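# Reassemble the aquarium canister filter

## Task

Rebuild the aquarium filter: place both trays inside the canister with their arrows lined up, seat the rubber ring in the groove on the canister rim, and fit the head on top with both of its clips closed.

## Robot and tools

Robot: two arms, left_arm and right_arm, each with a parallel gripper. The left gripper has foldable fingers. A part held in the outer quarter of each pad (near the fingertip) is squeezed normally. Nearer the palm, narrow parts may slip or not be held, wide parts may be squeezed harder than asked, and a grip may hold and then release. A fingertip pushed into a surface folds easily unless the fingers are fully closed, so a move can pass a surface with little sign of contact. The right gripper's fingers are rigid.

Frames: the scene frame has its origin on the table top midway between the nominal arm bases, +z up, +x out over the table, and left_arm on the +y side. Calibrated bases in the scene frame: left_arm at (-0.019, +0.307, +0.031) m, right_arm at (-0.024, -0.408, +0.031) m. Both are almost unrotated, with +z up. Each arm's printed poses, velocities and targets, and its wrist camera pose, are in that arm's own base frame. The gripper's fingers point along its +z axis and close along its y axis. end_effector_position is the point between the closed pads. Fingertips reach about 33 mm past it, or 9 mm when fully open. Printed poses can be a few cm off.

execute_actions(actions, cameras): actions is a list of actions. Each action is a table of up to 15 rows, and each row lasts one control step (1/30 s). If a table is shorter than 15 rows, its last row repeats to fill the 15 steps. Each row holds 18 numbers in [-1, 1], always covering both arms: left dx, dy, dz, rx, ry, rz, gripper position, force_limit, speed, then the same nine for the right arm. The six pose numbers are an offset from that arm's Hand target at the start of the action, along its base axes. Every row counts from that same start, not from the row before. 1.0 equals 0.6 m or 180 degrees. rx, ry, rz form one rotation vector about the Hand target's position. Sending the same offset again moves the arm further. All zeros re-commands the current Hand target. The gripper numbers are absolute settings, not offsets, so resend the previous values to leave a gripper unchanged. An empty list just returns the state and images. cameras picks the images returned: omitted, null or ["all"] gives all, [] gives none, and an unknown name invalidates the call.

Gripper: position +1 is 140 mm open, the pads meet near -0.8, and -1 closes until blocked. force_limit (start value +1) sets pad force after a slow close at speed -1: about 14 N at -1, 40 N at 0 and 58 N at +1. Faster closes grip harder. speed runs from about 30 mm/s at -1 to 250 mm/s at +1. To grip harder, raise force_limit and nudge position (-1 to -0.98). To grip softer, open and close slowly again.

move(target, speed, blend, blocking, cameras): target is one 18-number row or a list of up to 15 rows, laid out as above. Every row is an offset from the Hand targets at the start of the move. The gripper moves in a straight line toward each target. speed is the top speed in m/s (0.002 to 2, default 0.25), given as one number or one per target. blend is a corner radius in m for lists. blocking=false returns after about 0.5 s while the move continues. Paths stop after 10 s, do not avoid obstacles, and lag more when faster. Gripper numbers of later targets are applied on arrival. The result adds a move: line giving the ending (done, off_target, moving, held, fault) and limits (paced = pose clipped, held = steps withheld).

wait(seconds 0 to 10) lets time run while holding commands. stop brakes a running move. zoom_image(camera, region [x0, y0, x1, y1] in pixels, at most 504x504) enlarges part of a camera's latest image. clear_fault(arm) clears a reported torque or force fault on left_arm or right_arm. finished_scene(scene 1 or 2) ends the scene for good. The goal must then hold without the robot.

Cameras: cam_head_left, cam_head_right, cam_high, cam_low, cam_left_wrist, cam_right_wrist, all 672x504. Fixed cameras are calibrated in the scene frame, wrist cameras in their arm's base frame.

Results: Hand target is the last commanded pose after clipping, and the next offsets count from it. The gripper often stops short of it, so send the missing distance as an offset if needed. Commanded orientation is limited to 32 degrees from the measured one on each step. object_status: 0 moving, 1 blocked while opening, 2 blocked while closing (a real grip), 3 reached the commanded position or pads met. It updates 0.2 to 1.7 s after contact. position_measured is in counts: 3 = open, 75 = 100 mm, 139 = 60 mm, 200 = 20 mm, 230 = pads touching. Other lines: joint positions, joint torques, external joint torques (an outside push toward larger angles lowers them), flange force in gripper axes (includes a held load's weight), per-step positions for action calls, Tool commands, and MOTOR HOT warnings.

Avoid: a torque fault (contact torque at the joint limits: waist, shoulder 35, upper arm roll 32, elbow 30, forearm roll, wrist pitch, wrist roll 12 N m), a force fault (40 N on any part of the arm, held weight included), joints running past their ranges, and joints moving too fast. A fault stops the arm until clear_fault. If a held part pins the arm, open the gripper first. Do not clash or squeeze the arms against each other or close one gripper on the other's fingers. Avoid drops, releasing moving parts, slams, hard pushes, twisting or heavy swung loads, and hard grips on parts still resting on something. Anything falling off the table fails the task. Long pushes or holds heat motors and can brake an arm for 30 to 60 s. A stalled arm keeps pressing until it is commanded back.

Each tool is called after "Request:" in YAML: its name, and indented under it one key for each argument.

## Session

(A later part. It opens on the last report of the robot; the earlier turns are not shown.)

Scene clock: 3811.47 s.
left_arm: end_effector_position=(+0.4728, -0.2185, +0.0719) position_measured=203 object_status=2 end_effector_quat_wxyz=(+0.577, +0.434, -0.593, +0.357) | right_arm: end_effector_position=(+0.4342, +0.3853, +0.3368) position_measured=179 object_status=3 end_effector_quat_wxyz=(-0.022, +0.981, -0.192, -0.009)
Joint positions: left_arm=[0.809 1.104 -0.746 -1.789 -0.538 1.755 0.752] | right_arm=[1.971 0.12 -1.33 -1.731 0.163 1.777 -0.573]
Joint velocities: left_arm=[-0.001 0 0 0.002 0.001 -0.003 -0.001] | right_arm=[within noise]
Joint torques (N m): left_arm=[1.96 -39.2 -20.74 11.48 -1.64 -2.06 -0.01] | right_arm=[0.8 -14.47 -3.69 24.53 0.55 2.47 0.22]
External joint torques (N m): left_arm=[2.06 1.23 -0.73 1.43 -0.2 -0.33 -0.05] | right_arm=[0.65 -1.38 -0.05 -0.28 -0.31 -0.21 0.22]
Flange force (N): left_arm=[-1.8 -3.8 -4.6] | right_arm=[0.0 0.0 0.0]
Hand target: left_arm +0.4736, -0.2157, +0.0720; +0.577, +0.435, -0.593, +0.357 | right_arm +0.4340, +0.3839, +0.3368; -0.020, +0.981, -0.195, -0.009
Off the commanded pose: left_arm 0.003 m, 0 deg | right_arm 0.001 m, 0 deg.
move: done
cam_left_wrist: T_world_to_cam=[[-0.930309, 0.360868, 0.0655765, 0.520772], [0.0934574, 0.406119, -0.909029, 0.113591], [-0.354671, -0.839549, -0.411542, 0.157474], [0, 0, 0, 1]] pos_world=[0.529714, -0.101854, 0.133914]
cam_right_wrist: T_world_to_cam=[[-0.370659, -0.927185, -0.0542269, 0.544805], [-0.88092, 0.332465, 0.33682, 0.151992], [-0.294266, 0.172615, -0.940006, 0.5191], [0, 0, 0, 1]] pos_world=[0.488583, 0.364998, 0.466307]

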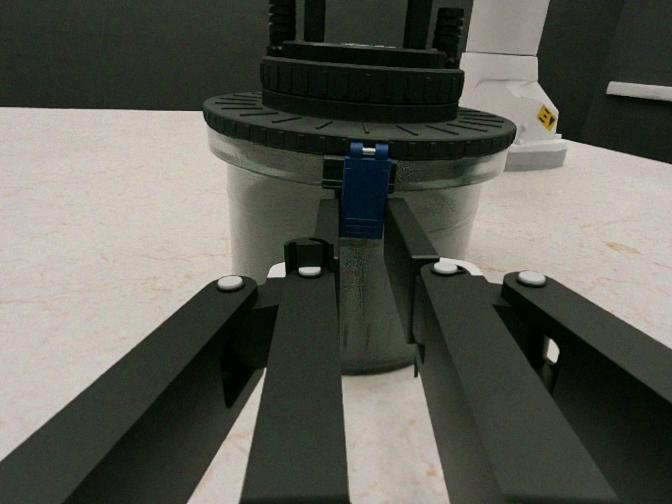

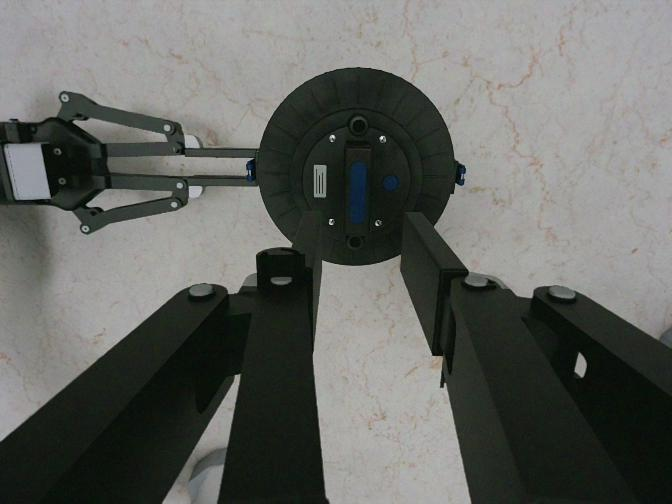

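Request:
move:
  target:
    - [-0.009,-0.0215,0,0,0,0,-1,-1,-1,0,0,0.0,0,0,0,-0.4,0.0,-0.5]
    - [0.001,0.002,0,0,0,0,-0.3,-1,-0.5,0,0,0.0,0,0,0,-0.4,0.0,-0.5]
    - [0.05,0.2,0.05,0,0,0,-0.3,-1,-0.5,0,0,0.0,0,0,0,-0.4,0.0,-0.5]
  speed: [0.02,0.02,0.1]
  cameras: ["cam_left_wrist","cam_right_wrist"]

Request:
zoom_image:
  camera: "cam_right_wrist"
  region: [220, 100, 500, 260]

Scene clock: 3829.13 s.
left_arm: end_effector_position=(+0.5050, -0.0960, +0.1024) position_measured=167 object_status=3 end_effector_quat_wxyz=(+0.574, +0.435, -0.593, +0.359) | right_arm: end_effector_position=(+0.4342, +0.3853, +0.3368) position_measured=179 object_status=3 end_effector_quat_wxyz=(-0.022, +0.981, -0.192, -0.009)
Joint positions: left_arm=[0.877 1.118 -0.684 -1.538 -0.474 1.472 0.696] | right_arm=[1.971 0.12 -1.331 -1.731 0.163 1.777 -0.573]
Joint velocities: left_arm=[-0.001 -0.001 0.001 0.001 0 -0.006 -0.003] | right_arm=[within noise]
Joint torques (N m): left_arm=[-0.1 -43.34 -19.71 13.34 -1.89 -1.71 -0.03] | right_arm=[0.79 -14.33 -3.63 24.54 0.58 2.47 0.25]
External joint torques (N m): left_arm=[-0.21 1.99 -1.59 0.28 0 -0.11 -0.06] | right_arm=[0.77 -1.17 0.13 -0.25 -0.27 -0.21 0.25]
Flange force (N): left_arm=[-3.1 -6.1 -3.0] | right_arm=[0.0 0.0 0.0]
Hand target: left_arm +0.5036, -0.0957, +0.1020; +0.577, +0.435, -0.593, +0.357 | right_arm +0.4340, +0.3839, +0.3368; -0.020, +0.981, -0.195, -0.009
Off the commanded pose: left_arm 0.002 m, 0 deg | right_arm 0.001 m, 0 deg.
move: done
cam_left_wrist: T_world_to_cam=[[-0.932363, 0.356315, 0.0611422, 0.505626], [0.0956999, 0.406345, -0.908694, 0.0873678], [-0.348626, -0.841382, -0.41296, 0.281198], [0, 0, 0, 1]] pos_world=[0.561099, 0.020931, 0.164599]
cam_right_wrist: T_world_to_cam=[[-0.370692, -0.927172, -0.054214, 0.544717], [-0.880906, 0.332499, 0.336822, 0.152005], [-0.294266, 0.172614, -0.940006, 0.519118], [0, 0, 0, 1]] pos_world=[0.488583, 0.364898, 0.466307]

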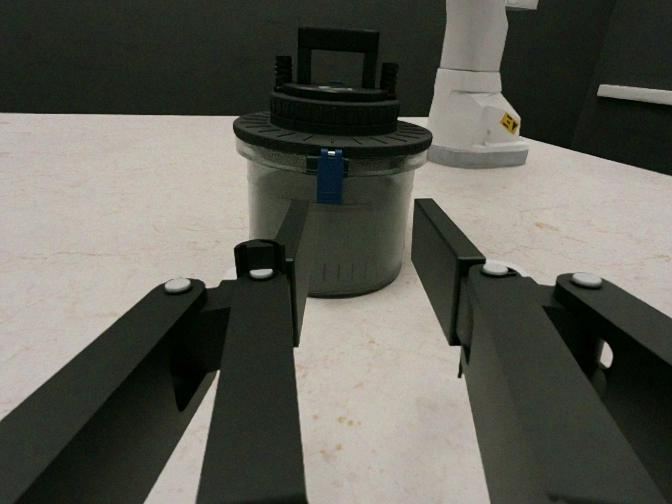

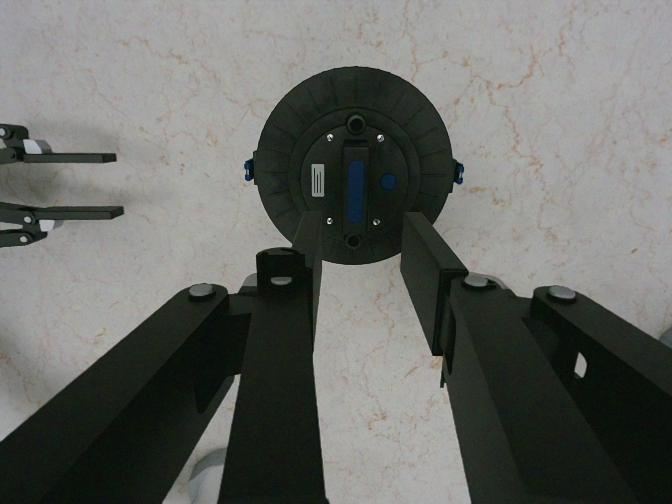

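Scaled by 1.800 from the camera's image (finer frame: 960x720).

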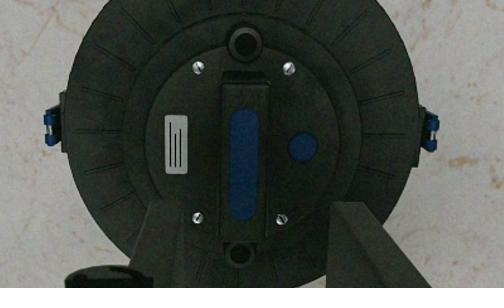

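Request:
move:
  target:
    - [0,0,0,0,0,0,-0.3,-1,-0.5,-0.3,-0.3,0.0,0,0,0.125,-1,0.0,-0.5]
  speed: 0.2
  cameras: []

Request:
move:
  target:
    - [0,0,0,0,0,0,-0.3,-1,-0.5,0,0,-0.1,0,-0.49,0,-1,0.0,-0.5]
  speed: 0.3
  cameras: ["cam_right_wrist"]

Scene clock: 3841.30 s.
left_arm: end_effector_position=(+0.5048, -0.0959, +0.1023) position_measured=167 object_status=3 end_effector_quat_wxyz=(+0.575, +0.435, -0.593, +0.359) | right_arm: end_effector_position=(+0.2541, +0.2055, +0.3370) position_measured=232 object_status=3 end_effector_quat_wxyz=(-0.020, +1.000, -0.004, -0.014)
Joint positions: left_arm=[0.876 1.118 -0.683 -1.538 -0.474 1.471 0.695] | right_arm=[1.559 -0.975 -0.605 -2.412 -0.449 1.561 -0.392]
Joint velocities: left_arm=[within noise] | right_arm=[0 0 -0.001 0 0 -0.003 -0.003]
Joint torques (N m): left_arm=[-0.07 -43.59 -19.3 13.06 -1.9 -1.77 -0.11] | right_arm=[0.31 1.68 13.69 20.58 0.49 2.4 -0.25]
External joint torques (N m): left_arm=[-0.03 1.71 -1.11 0.07 0 -0.16 -0.15] | right_arm=[0.34 -2 1.16 -0.58 -0.38 -0.28 -0.25]
Flange force (N): left_arm=[-2.4 -4.4 -2.3] | right_arm=[-5.7 6.5 1.2]
Hand target: left_arm +0.5036, -0.0957, +0.1020; +0.577, +0.435, -0.593, +0.357 | right_arm +0.2540, +0.2039, +0.3368; -0.018, +1.000, +0.000, -0.013
Off the commanded pose: left_arm 0.001 m, 0 deg | right_arm 0.002 m, 1 deg.
move: done

Scene clock: 3846.10 s.
left_arm: end_effector_position=(+0.5047, -0.0958, +0.1023) position_measured=167 object_status=3 end_effector_quat_wxyz=(+0.575, +0.435, -0.593, +0.359) | right_arm: end_effector_position=(+0.2531, +0.2048, +0.2754) position_measured=232 object_status=3 end_effector_quat_wxyz=(+0.052, +0.715, -0.042, +0.696)
Joint positions: left_arm=[0.876 1.118 -0.683 -1.537 -0.474 1.471 0.695] | right_arm=[1.961 -0.383 -0.088 -3.011 -1.18 1.356 1.099]
Joint velocities: left_arm=[within noise] | right_arm=[0 0 0 0 -0.002 -0.001 0.007]
Joint torques (N m): left_arm=[0 -43.67 -19.26 12.97 -1.88 -1.76 -0.08] | right_arm=[0.82 -9.42 1.76 14.17 -1.47 -2.57 0.28]
External joint torques (N m): left_arm=[0.12 1.73 -0.98 -0.06 0.02 -0.14 -0.11] | right_arm=[0.82 -0.34 0.38 -0.87 -0.29 -0.28 0.24]
Flange force (N): left_arm=[-2.4 -3.6 -1.9] | right_arm=[1.8 4.4 0.0]
Hand target: left_arm +0.5036, -0.0957, +0.1020; +0.577, +0.435, -0.593, +0.357 | right_arm +0.2540, +0.2039, +0.2768; -0.013, +0.727, +0.013, +0.686
Off the commanded pose: left_arm 0.001 m, 0 deg | right_arm 0.002 m, 10 deg.
joint sent to its limit (right arm) — joint 4 (elbow), lower limit, where the elbow is as bent as it goes. The joint targets are off in orientation, not in position.
move: off_target (right_arm)
cam_right_wrist: T_world_to_cam=[[-0.118743, -0.992666, 0.0226716, 0.235389], [-0.337522, 0.0188799, -0.941128, 0.351781], [0.933798, -0.119404, -0.337288, 0.0222951], [0, 0, 0, 1]] pos_world=[0.125865, 0.229683, 0.333255]

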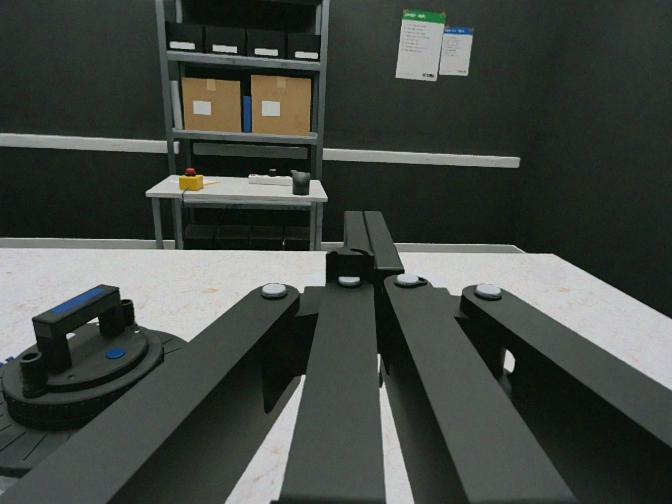

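Request:
move:
  target:
    - [0,0,0,0,0,0,-0.3,-1,-0.5,0.04,-0.02,-0.36,0,0,-0.06,-1,0.0,-0.5]
    - [0,0,0,0,0,0,-0.3,-1,-0.5,0.08,0.1,-0.38,0,0.0,-0.12,-1,0.0,-0.5]
  speed: 0.15
  cameras: ["cam_right_wrist"]

Scene clock: 3855.60 s.
left_arm: end_effector_position=(+0.5047, -0.0958, +0.1023) position_measured=167 object_status=3 end_effector_quat_wxyz=(+0.575, +0.435, -0.593, +0.359) | right_arm: end_effector_position=(+0.3022, +0.2653, +0.0486) position_measured=232 object_status=3 end_effector_quat_wxyz=(+0.112, +0.717, -0.126, +0.676)
Joint positions: left_arm=[0.876 1.118 -0.683 -1.537 -0.474 1.471 0.695] | right_arm=[1.775 0.664 -0.198 -2.434 -1.172 1.724 1.486]
Joint velocities: left_arm=[within noise] | right_arm=[0 -0.001 0 -0.001 0 0 -0.005]
Joint torques (N m): left_arm=[0 -43.65 -19.29 12.93 -1.89 -1.75 -0.1] | right_arm=[0.16 -32.06 -3.07 4.86 0.11 -2.59 -0.35]
External joint torques (N m): left_arm=[-0.07 1.86 -1.08 -0.19 0.01 -0.14 -0.14] | right_arm=[0.13 0.35 1.12 -0.7 0.39 -0.14 -0.38]
Flange force (N): left_arm=[-2.4 -3.7 -1.6] | right_arm=[0.2 1.5 -2.4]
Hand target: left_arm +0.5036, -0.0957, +0.1020; +0.577, +0.435, -0.593, +0.357 | right_arm +0.3020, +0.2639, +0.0488; +0.116, +0.717, -0.124, +0.676
Off the commanded pose: left_arm 0.001 m, 0 deg | right_arm 0.001 m, 1 deg.
move: done
cam_right_wrist: T_world_to_cam=[[-0.317659, -0.948195, -0.0044213, 0.356033], [-0.349443, 0.121401, -0.929059, 0.12952], [0.881466, -0.293579, -0.369904, -0.0293022], [0, 0, 0, 1]] pos_world=[0.184186, 0.313262, 0.111067]

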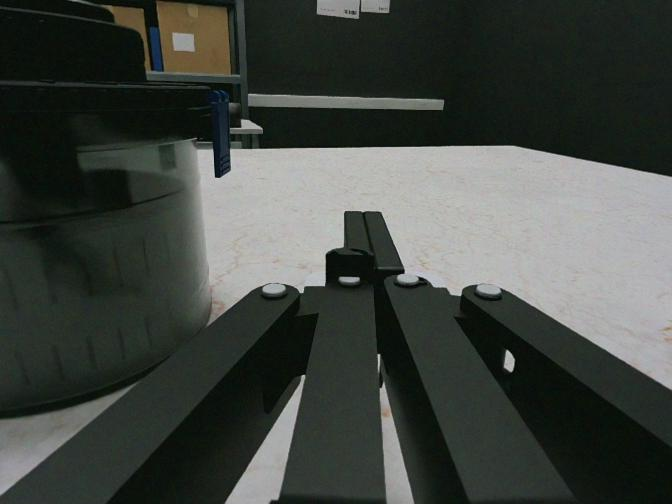

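Request:
zoom_image:
  camera: "cam_right_wrist"
  region: [160, 60, 280, 190]

Scaled by 3.877 from the camera's image (finer frame: 960x720).

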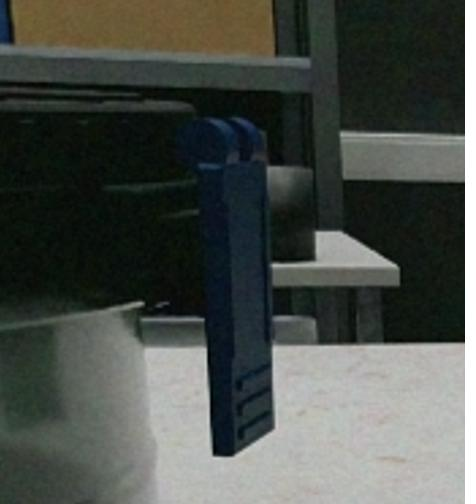

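Request:
move:
  target:
    - [0,0,0,0,0,0,-0.3,-1,-0.5,-0.055,0.085,0.0,0,0.0,-0.02,-1,0.0,-0.5]
  speed: 0.1
  cameras: ["cam_right_wrist"]

Request:
zoom_image:
  camera: "cam_right_wrist"
  region: [240, 60, 420, 210]

Scene clock: 3867.00 s.
left_arm: end_effector_position=(+0.5047, -0.0958, +0.1023) position_measured=167 object_status=3 end_effector_quat_wxyz=(+0.575, +0.435, -0.593, +0.359) | right_arm: end_effector_position=(+0.2695, +0.3164, +0.0489) position_measured=232 object_status=3 end_effector_quat_wxyz=(+0.132, +0.713, -0.149, +0.672)
Joint positions: left_arm=[0.876 1.118 -0.683 -1.537 -0.474 1.471 0.695] | right_arm=[1.785 0.727 -0.149 -2.236 -1.046 1.627 1.373]
Joint velocities: left_arm=[within noise] | right_arm=[0 0.002 0.001 0 0 0 -0.007]
Joint torques (N m): left_arm=[0 -43.66 -19.35 12.89 -1.89 -1.73 -0.08] | right_arm=[0.29 -36.52 -2.65 7.67 -0.12 -2.55 -0.31]
External joint torques (N m): left_arm=[0.08 1.87 -1.04 -0.19 0.02 -0.11 -0.12] | right_arm=[0.32 0.37 1.3 -0.65 0.38 -0.14 -0.34]
Flange force (N): left_arm=[-2.4 -3.4 -1.5] | right_arm=[0.1 1.8 -2.0]
Hand target: left_arm +0.5036, -0.0957, +0.1020; +0.577, +0.435, -0.593, +0.357 | right_arm +0.2690, +0.3149, +0.0488; +0.137, +0.712, -0.146, +0.672
Off the commanded pose: left_arm 0.001 m, 0 deg | right_arm 0.002 m, 1 deg.
move: done
cam_right_wrist: T_world_to_cam=[[-0.376411, -0.926439, -0.00500221, 0.403135], [-0.340552, 0.143383, -0.929229, 0.102787], [0.861591, -0.348069, -0.369471, 0.0371784], [0, 0, 0, 1]] pos_world=[0.154716, 0.371683, 0.111266]

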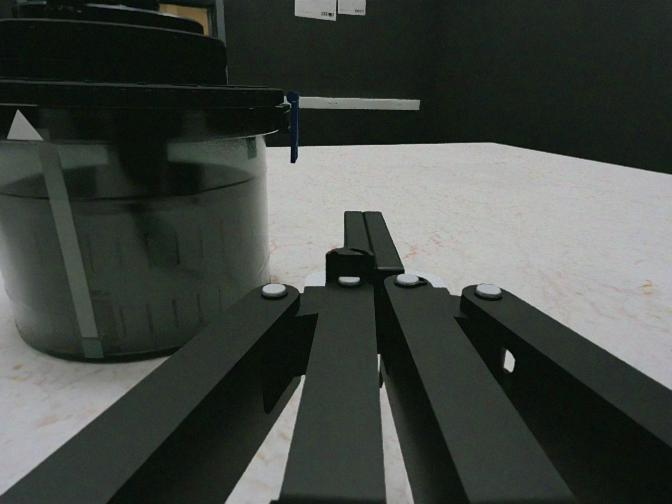

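Scaled by 2.800 from the camera's image (finer frame: 960x720).

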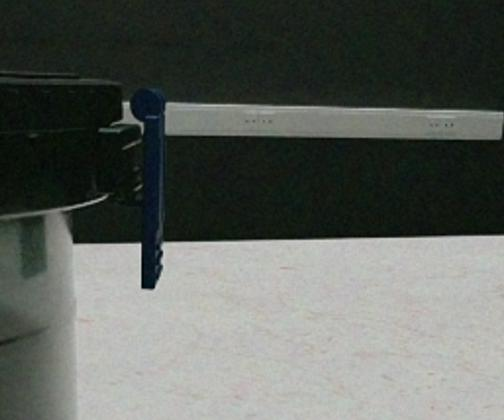

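Request:
zoom_image:
  camera: "cam_right_wrist"
  region: [260, 80, 320, 170]

Scaled by 5.600 from the camera's image (finer frame: 960x720).

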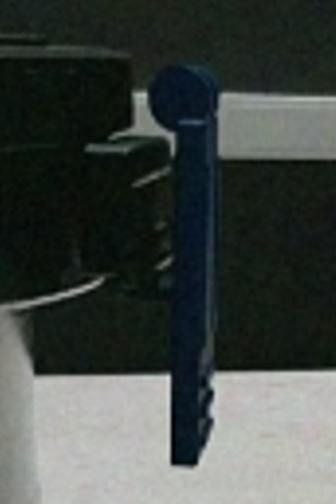

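Request:
move:
  target:
    - [0,0,0,0,0,0,-0.3,-1,-0.5,-0.05,-0.1,0.25,0,0.0,0.05,-1,0.0,-0.5]
    - [0,0,0,0,0,0,-0.3,-1,-0.5,0.0,0.25,0.4,0,0.0,0.05,-1,0.0,-0.5]
    - [0,0,0,0,0,0,-0.3,-1,-0.5,0.17,0.39,0.25,0,0.0,0.02,-1,0.0,-0.5]
  speed: 0.2
  cameras: ["cam_right_wrist"]

Scene clock: 3888.93 s.
left_arm: end_effector_position=(+0.5047, -0.0958, +0.1023) position_measured=167 object_status=3 end_effector_quat_wxyz=(+0.575, +0.435, -0.593, +0.359) | right_arm: end_effector_position=(+0.2784, +0.4746, +0.2802) position_measured=232 object_status=3 end_effector_quat_wxyz=(+0.067, +0.719, -0.114, +0.682)
Joint positions: left_arm=[0.876 1.118 -0.683 -1.537 -0.474 1.471 0.695] | right_arm=[1.819 0.354 -0.184 -2.074 -1.24 1.449 0.931]
Joint torques (N m): left_arm=[-0.04 -43.7 -19.29 12.91 -1.9 -1.72 -0.09] | right_arm=[0.9 -38.41 -1.93 17.81 -1.64 -1.86 0.06]
External joint torques (N m): left_arm=[-0.08 1.78 -1.08 -0.2 -0.01 -0.11 -0.13] | right_arm=[0.86 -1 0.79 -1.04 0.08 -0.02 0.03]
Flange force (N): left_arm=[-2.3 -3.5 -1.4] | right_arm=[2.5 6.4 0.2]
Hand target: left_arm +0.5036, -0.0957, +0.1020; +0.577, +0.435, -0.593, +0.357 | right_arm +0.2773, +0.4743, +0.2807; +0.066, +0.719, -0.115, +0.682 (not the last commanded pose)
Off the commanded pose: left_arm 0.001 m, 0 deg | right_arm 0.144 m, 6 deg.
move: held (right_arm; a check stopped the path); path passed 2 of 3 targets; limits=held
pose unreachable (left arm): on one or more control steps of this call, first in action 0 (counted from 0), this arm could not follow its commanded pose, so it was not sent that pose on those steps. It may still have moved: this result reports where it is.
cause: moving toward the commanded pose would bring a part of the arm too close to another arm (a part of this arm just beyond joint 1 (waist) and a part of the right arm just beyond its joint 7 (wrist roll), along the way the arms are being sent, or toward where that arm still pushes).
pose unreachable (right arm): on one or more control steps of this call, first in action 0 (counted from 0), this arm could not follow its commanded pose, so it was not sent that pose on those steps. It may still have moved: this result reports where it is.
cause: moving toward the commanded pose would bring a part of the arm too close to another arm (a part of this arm just beyond joint 7 (wrist roll) and a part of the left arm just beyond its joint 1 (waist), along the way the arms are being sent, or toward where that arm still pushes).
cam_right_wrist: T_world_to_cam=[[-0.240336, -0.969274, -0.0524143, 0.54986], [-0.346292, 0.136059, -0.928208, 0.302978], [0.906819, -0.204931, -0.368352, 0.0891783], [0, 0, 0, 1]] pos_world=[0.156202, 0.510018, 0.342896]

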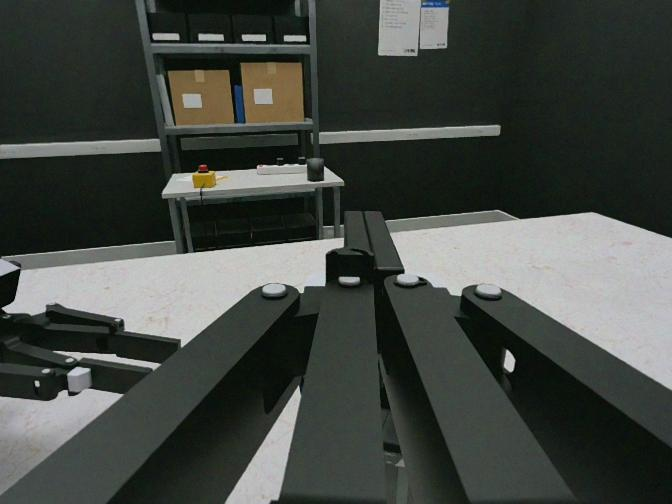

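Request:
move:
  target:
    - [0,0,0,0,0,0,-0.3,-1,-0.5,0.08,0.0,0.0,0,0.0,-0.0,-1,0.0,-0.5]
    - [0,0,0,0,0,0,-0.3,-1,-0.5,0.1,0.06,-0.2,0,0.0,0,-1,0.0,-0.5]
  speed: 0.15
  cameras: ["cam_right_wrist"]

Request:
zoom_image:
  camera: "cam_right_wrist"
  region: [360, 160, 500, 300]

Scene clock: 3897.90 s.
left_arm: end_effector_position=(+0.5047, -0.0958, +0.1023) position_measured=167 object_status=3 end_effector_quat_wxyz=(+0.575, +0.435, -0.593, +0.359) | right_arm: end_effector_position=(+0.3377, +0.5105, +0.1630) position_measured=232 object_status=3 end_effector_quat_wxyz=(+0.068, +0.718, -0.111, +0.684)
Joint positions: left_arm=[0.876 1.118 -0.683 -1.537 -0.474 1.471 0.695] | right_arm=[1.712 0.685 -0.207 -1.885 -1.274 1.595 1.03]
Joint velocities: left_arm=[within noise] | right_arm=[0 0 0 0 -0.002 0 0.005]
Joint torques (N m): left_arm=[0 -43.7 -19.31 12.84 -1.9 -1.73 -0.06] | right_arm=[0.02 -44.44 -4.52 16.34 -0.97 -1.82 0.28]
External joint torques (N m): left_arm=[-0.07 1.73 -1.15 -0.25 0 -0.13 -0.09] | right_arm=[-0.17 -0.25 0.79 -0.59 0.42 0.19 0.25]
Flange force (N): left_arm=[-2.1 -3.2 -1.1] | right_arm=[0.6 3.1 -0.1]
Hand target: left_arm +0.5036, -0.0957, +0.1020; +0.577, +0.435, -0.593, +0.357 | right_arm +0.3373, +0.5103, +0.1607; +0.066, +0.719, -0.115, +0.682
Off the commanded pose: left_arm 0.001 m, 0 deg | right_arm 0.002 m, 1 deg.
move: done
cam_right_wrist: T_world_to_cam=[[-0.23887, -0.969885, -0.0475844, 0.591771], [-0.342712, 0.130052, -0.930395, 0.212058], [0.908565, -0.205935, -0.363457, -0.0011785], [0, 0, 0, 1]] pos_world=[0.215102, 0.546128, 0.225028]

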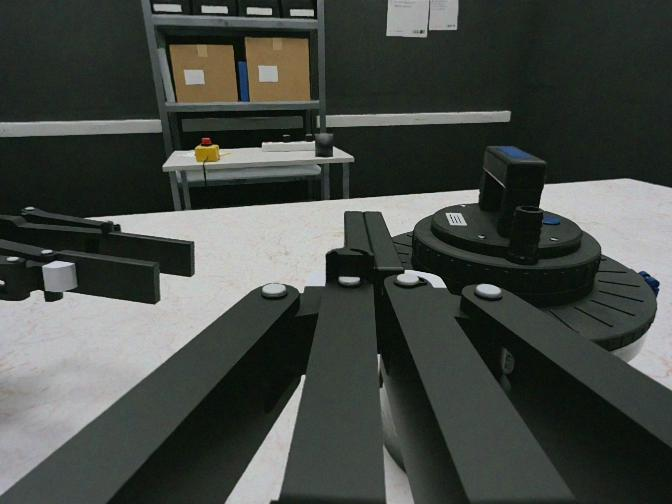

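Scaled by 3.600 from the camera's image (finer frame: 960x720).

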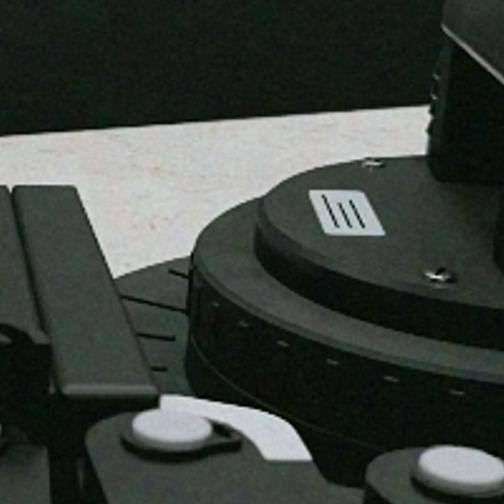

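Request:
move:
  target:
    - [0,0,0,0,0,0,-0.3,-1,-0.5,-0.02,0.04,-0.1,0,0.0,-0.03,-1,0.0,-0.5]
  speed: 0.12
  cameras: ["cam_right_wrist"]

Request:
zoom_image:
  camera: "cam_right_wrist"
  region: [360, 130, 480, 260]

Scene clock: 3905.30 s.
left_arm: end_effector_position=(+0.5047, -0.0958, +0.1023) position_measured=167 object_status=3 end_effector_quat_wxyz=(+0.575, +0.435, -0.593, +0.359) | right_arm: end_effector_position=(+0.3344, +0.5194, +0.1493) position_measured=232 object_status=3 end_effector_quat_wxyz=(+0.069, +0.719, -0.120, +0.681)
Joint positions: left_arm=[0.876 1.118 -0.683 -1.537 -0.474 1.471 0.695] | right_arm=[1.708 0.738 -0.201 -1.824 -1.249 1.591 1.032]
Joint torques (N m): left_arm=[-0.01 -43.74 -19.34 12.87 -1.89 -1.72 -0.07] | right_arm=[0.36 -46.23 -4.99 15.83 -1.45 -1.99 0.03]
External joint torques (N m): left_arm=[-0.11 1.74 -1.18 -0.26 0 -0.11 -0.11] | right_arm=[0.4 -0.68 0.74 -1.18 -0.04 0.02 0]
Flange force (N): left_arm=[-2.1 -3.3 -1.1] | right_arm=[3.1 6.1 0.3]
Hand target: left_arm +0.5036, -0.0957, +0.1020; +0.577, +0.435, -0.593, +0.357 | right_arm +0.3356, +0.5193, +0.1505; +0.069, +0.719, -0.120, +0.682 (not the last commanded pose)
Off the commanded pose: left_arm 0.001 m, 0 deg | right_arm 0.052 m, 5 deg.
move: held (right_arm; a check stopped the path); limits=held
pose unreachable (right arm): on one or more control steps of this call, first in action 0 (counted from 0), this arm could not follow its commanded pose, so it was not sent that pose on those steps. It may still have moved: this result reports where it is.
cause: moving toward the commanded pose would bring a part of the arm too close to another arm (a part of this arm just beyond joint 6 (wrist pitch) and the left arm's base or mounting).
cam_right_wrist: T_world_to_cam=[[-0.252504, -0.965875, -0.0576807, 0.602961], [-0.34574, 0.145741, -0.926943, 0.189346], [0.903717, -0.214114, -0.370742, 0.00560306], [0, 0, 0, 1]] pos_world=[0.212651, 0.555989, 0.21237]

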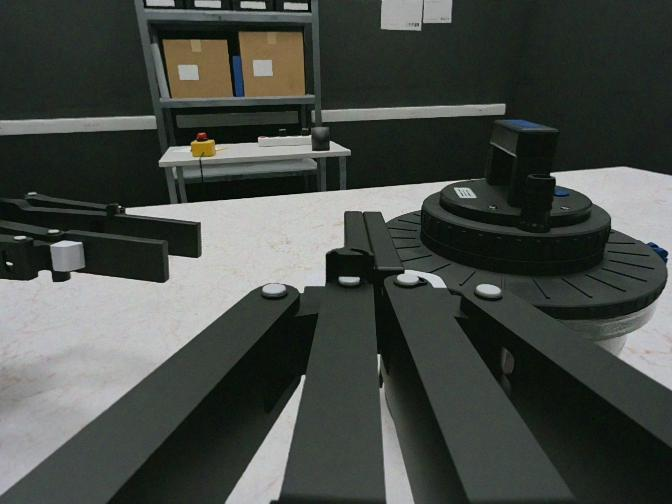

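Scaled by 3.877 from the camera's image (finer frame: 960x720).

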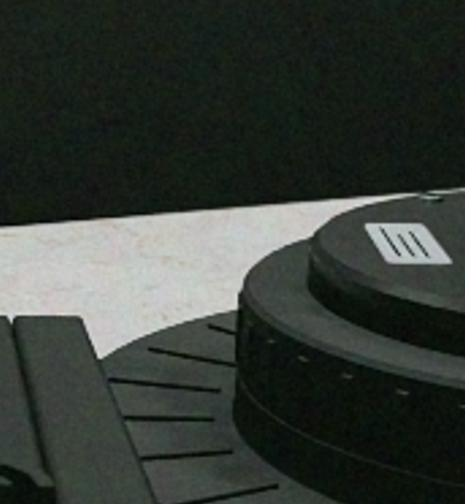

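Request:
move:
  target:
    - [0,0.05,-0.05,0,0,0.2,-1,-0.5,-1,-0.1,-0.15,0.1,0,0.0,0,-1,0.0,-0.5]
    - [-0.15,-0.06,-0.058,0,0,0.307,-1,-0.5,-1,-0.1,-0.4,0.1,0,0.0,0,-1,0.0,-0.5]
  speed: 0.15
  cameras: ["cam_left_wrist"]

Request:
zoom_image:
  camera: "cam_left_wrist"
  region: [300, 70, 440, 210]

Scene clock: 3919.87 s.
left_arm: end_effector_position=(+0.4136, -0.1314, +0.0676) position_measured=231 object_status=3 end_effector_quat_wxyz=(+0.347, +0.660, -0.323, +0.583) | right_arm: end_effector_position=(+0.2766, +0.2797, +0.2105) position_measured=232 object_status=3 end_effector_quat_wxyz=(+0.071, +0.719, -0.118, +0.682)
Joint positions: left_arm=[1.625 0.922 -0.92 -2.718 -1.288 2.373 1.497] | right_arm=[1.862 0.108 -0.191 -2.657 -1.199 1.512 1.27]
Joint velocities: left_arm=[0 0 0 0 0.001 0 0.005] | right_arm=[within noise]
Joint torques (N m): left_arm=[1.01 -18.39 -15.63 -1.55 -0.97 -2 0.26] | right_arm=[0.77 -24.59 0.26 11.46 -0.57 -2.28 0.27]
External joint torques (N m): left_arm=[1.11 1.34 -1.28 -0.53 -0.44 0.42 0.22] | right_arm=[0.78 -1.15 0.96 -1.22 0.28 0.02 0.24]
Flange force (N): left_arm=[3.5 3.1 4.4] | right_arm=[4.5 6.6 -1.2]
Hand target: left_arm +0.4136, -0.1317, +0.0672; +0.345, +0.660, -0.323, +0.583 | right_arm +0.2756, +0.2793, +0.2105; +0.069, +0.719, -0.120, +0.682
Off the commanded pose: left_arm 0.000 m, 0 deg | right_arm 0.001 m, 0 deg.
move: done
cam_left_wrist: T_world_to_cam=[[-0.827335, -0.557548, 0.068245, 0.271102], [-0.281453, 0.306334, -0.909364, 0.221822], [0.486108, -0.771557, -0.410364, -0.131089], [0, 0, 0, 1]] pos_world=[0.350448, -0.0179421, 0.129422]

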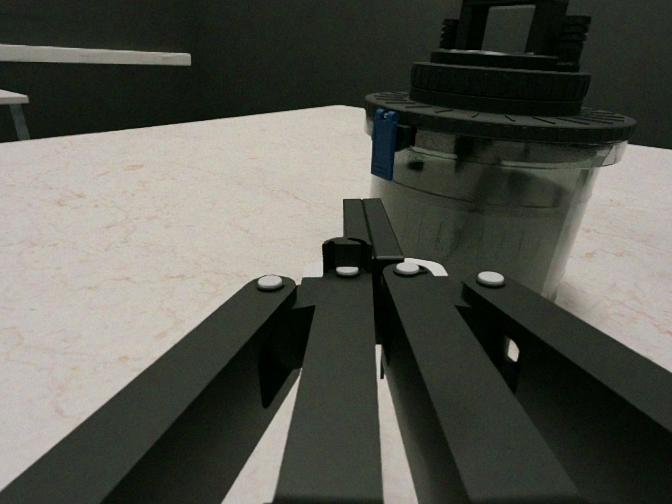

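Scaled by 3.600 from the camera's image (finer frame: 960x720).

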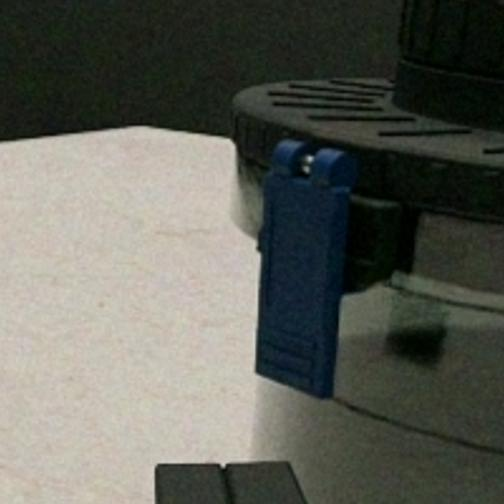

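Request:
finished_scene:
  scene: 1

The scene is finished: the task was done.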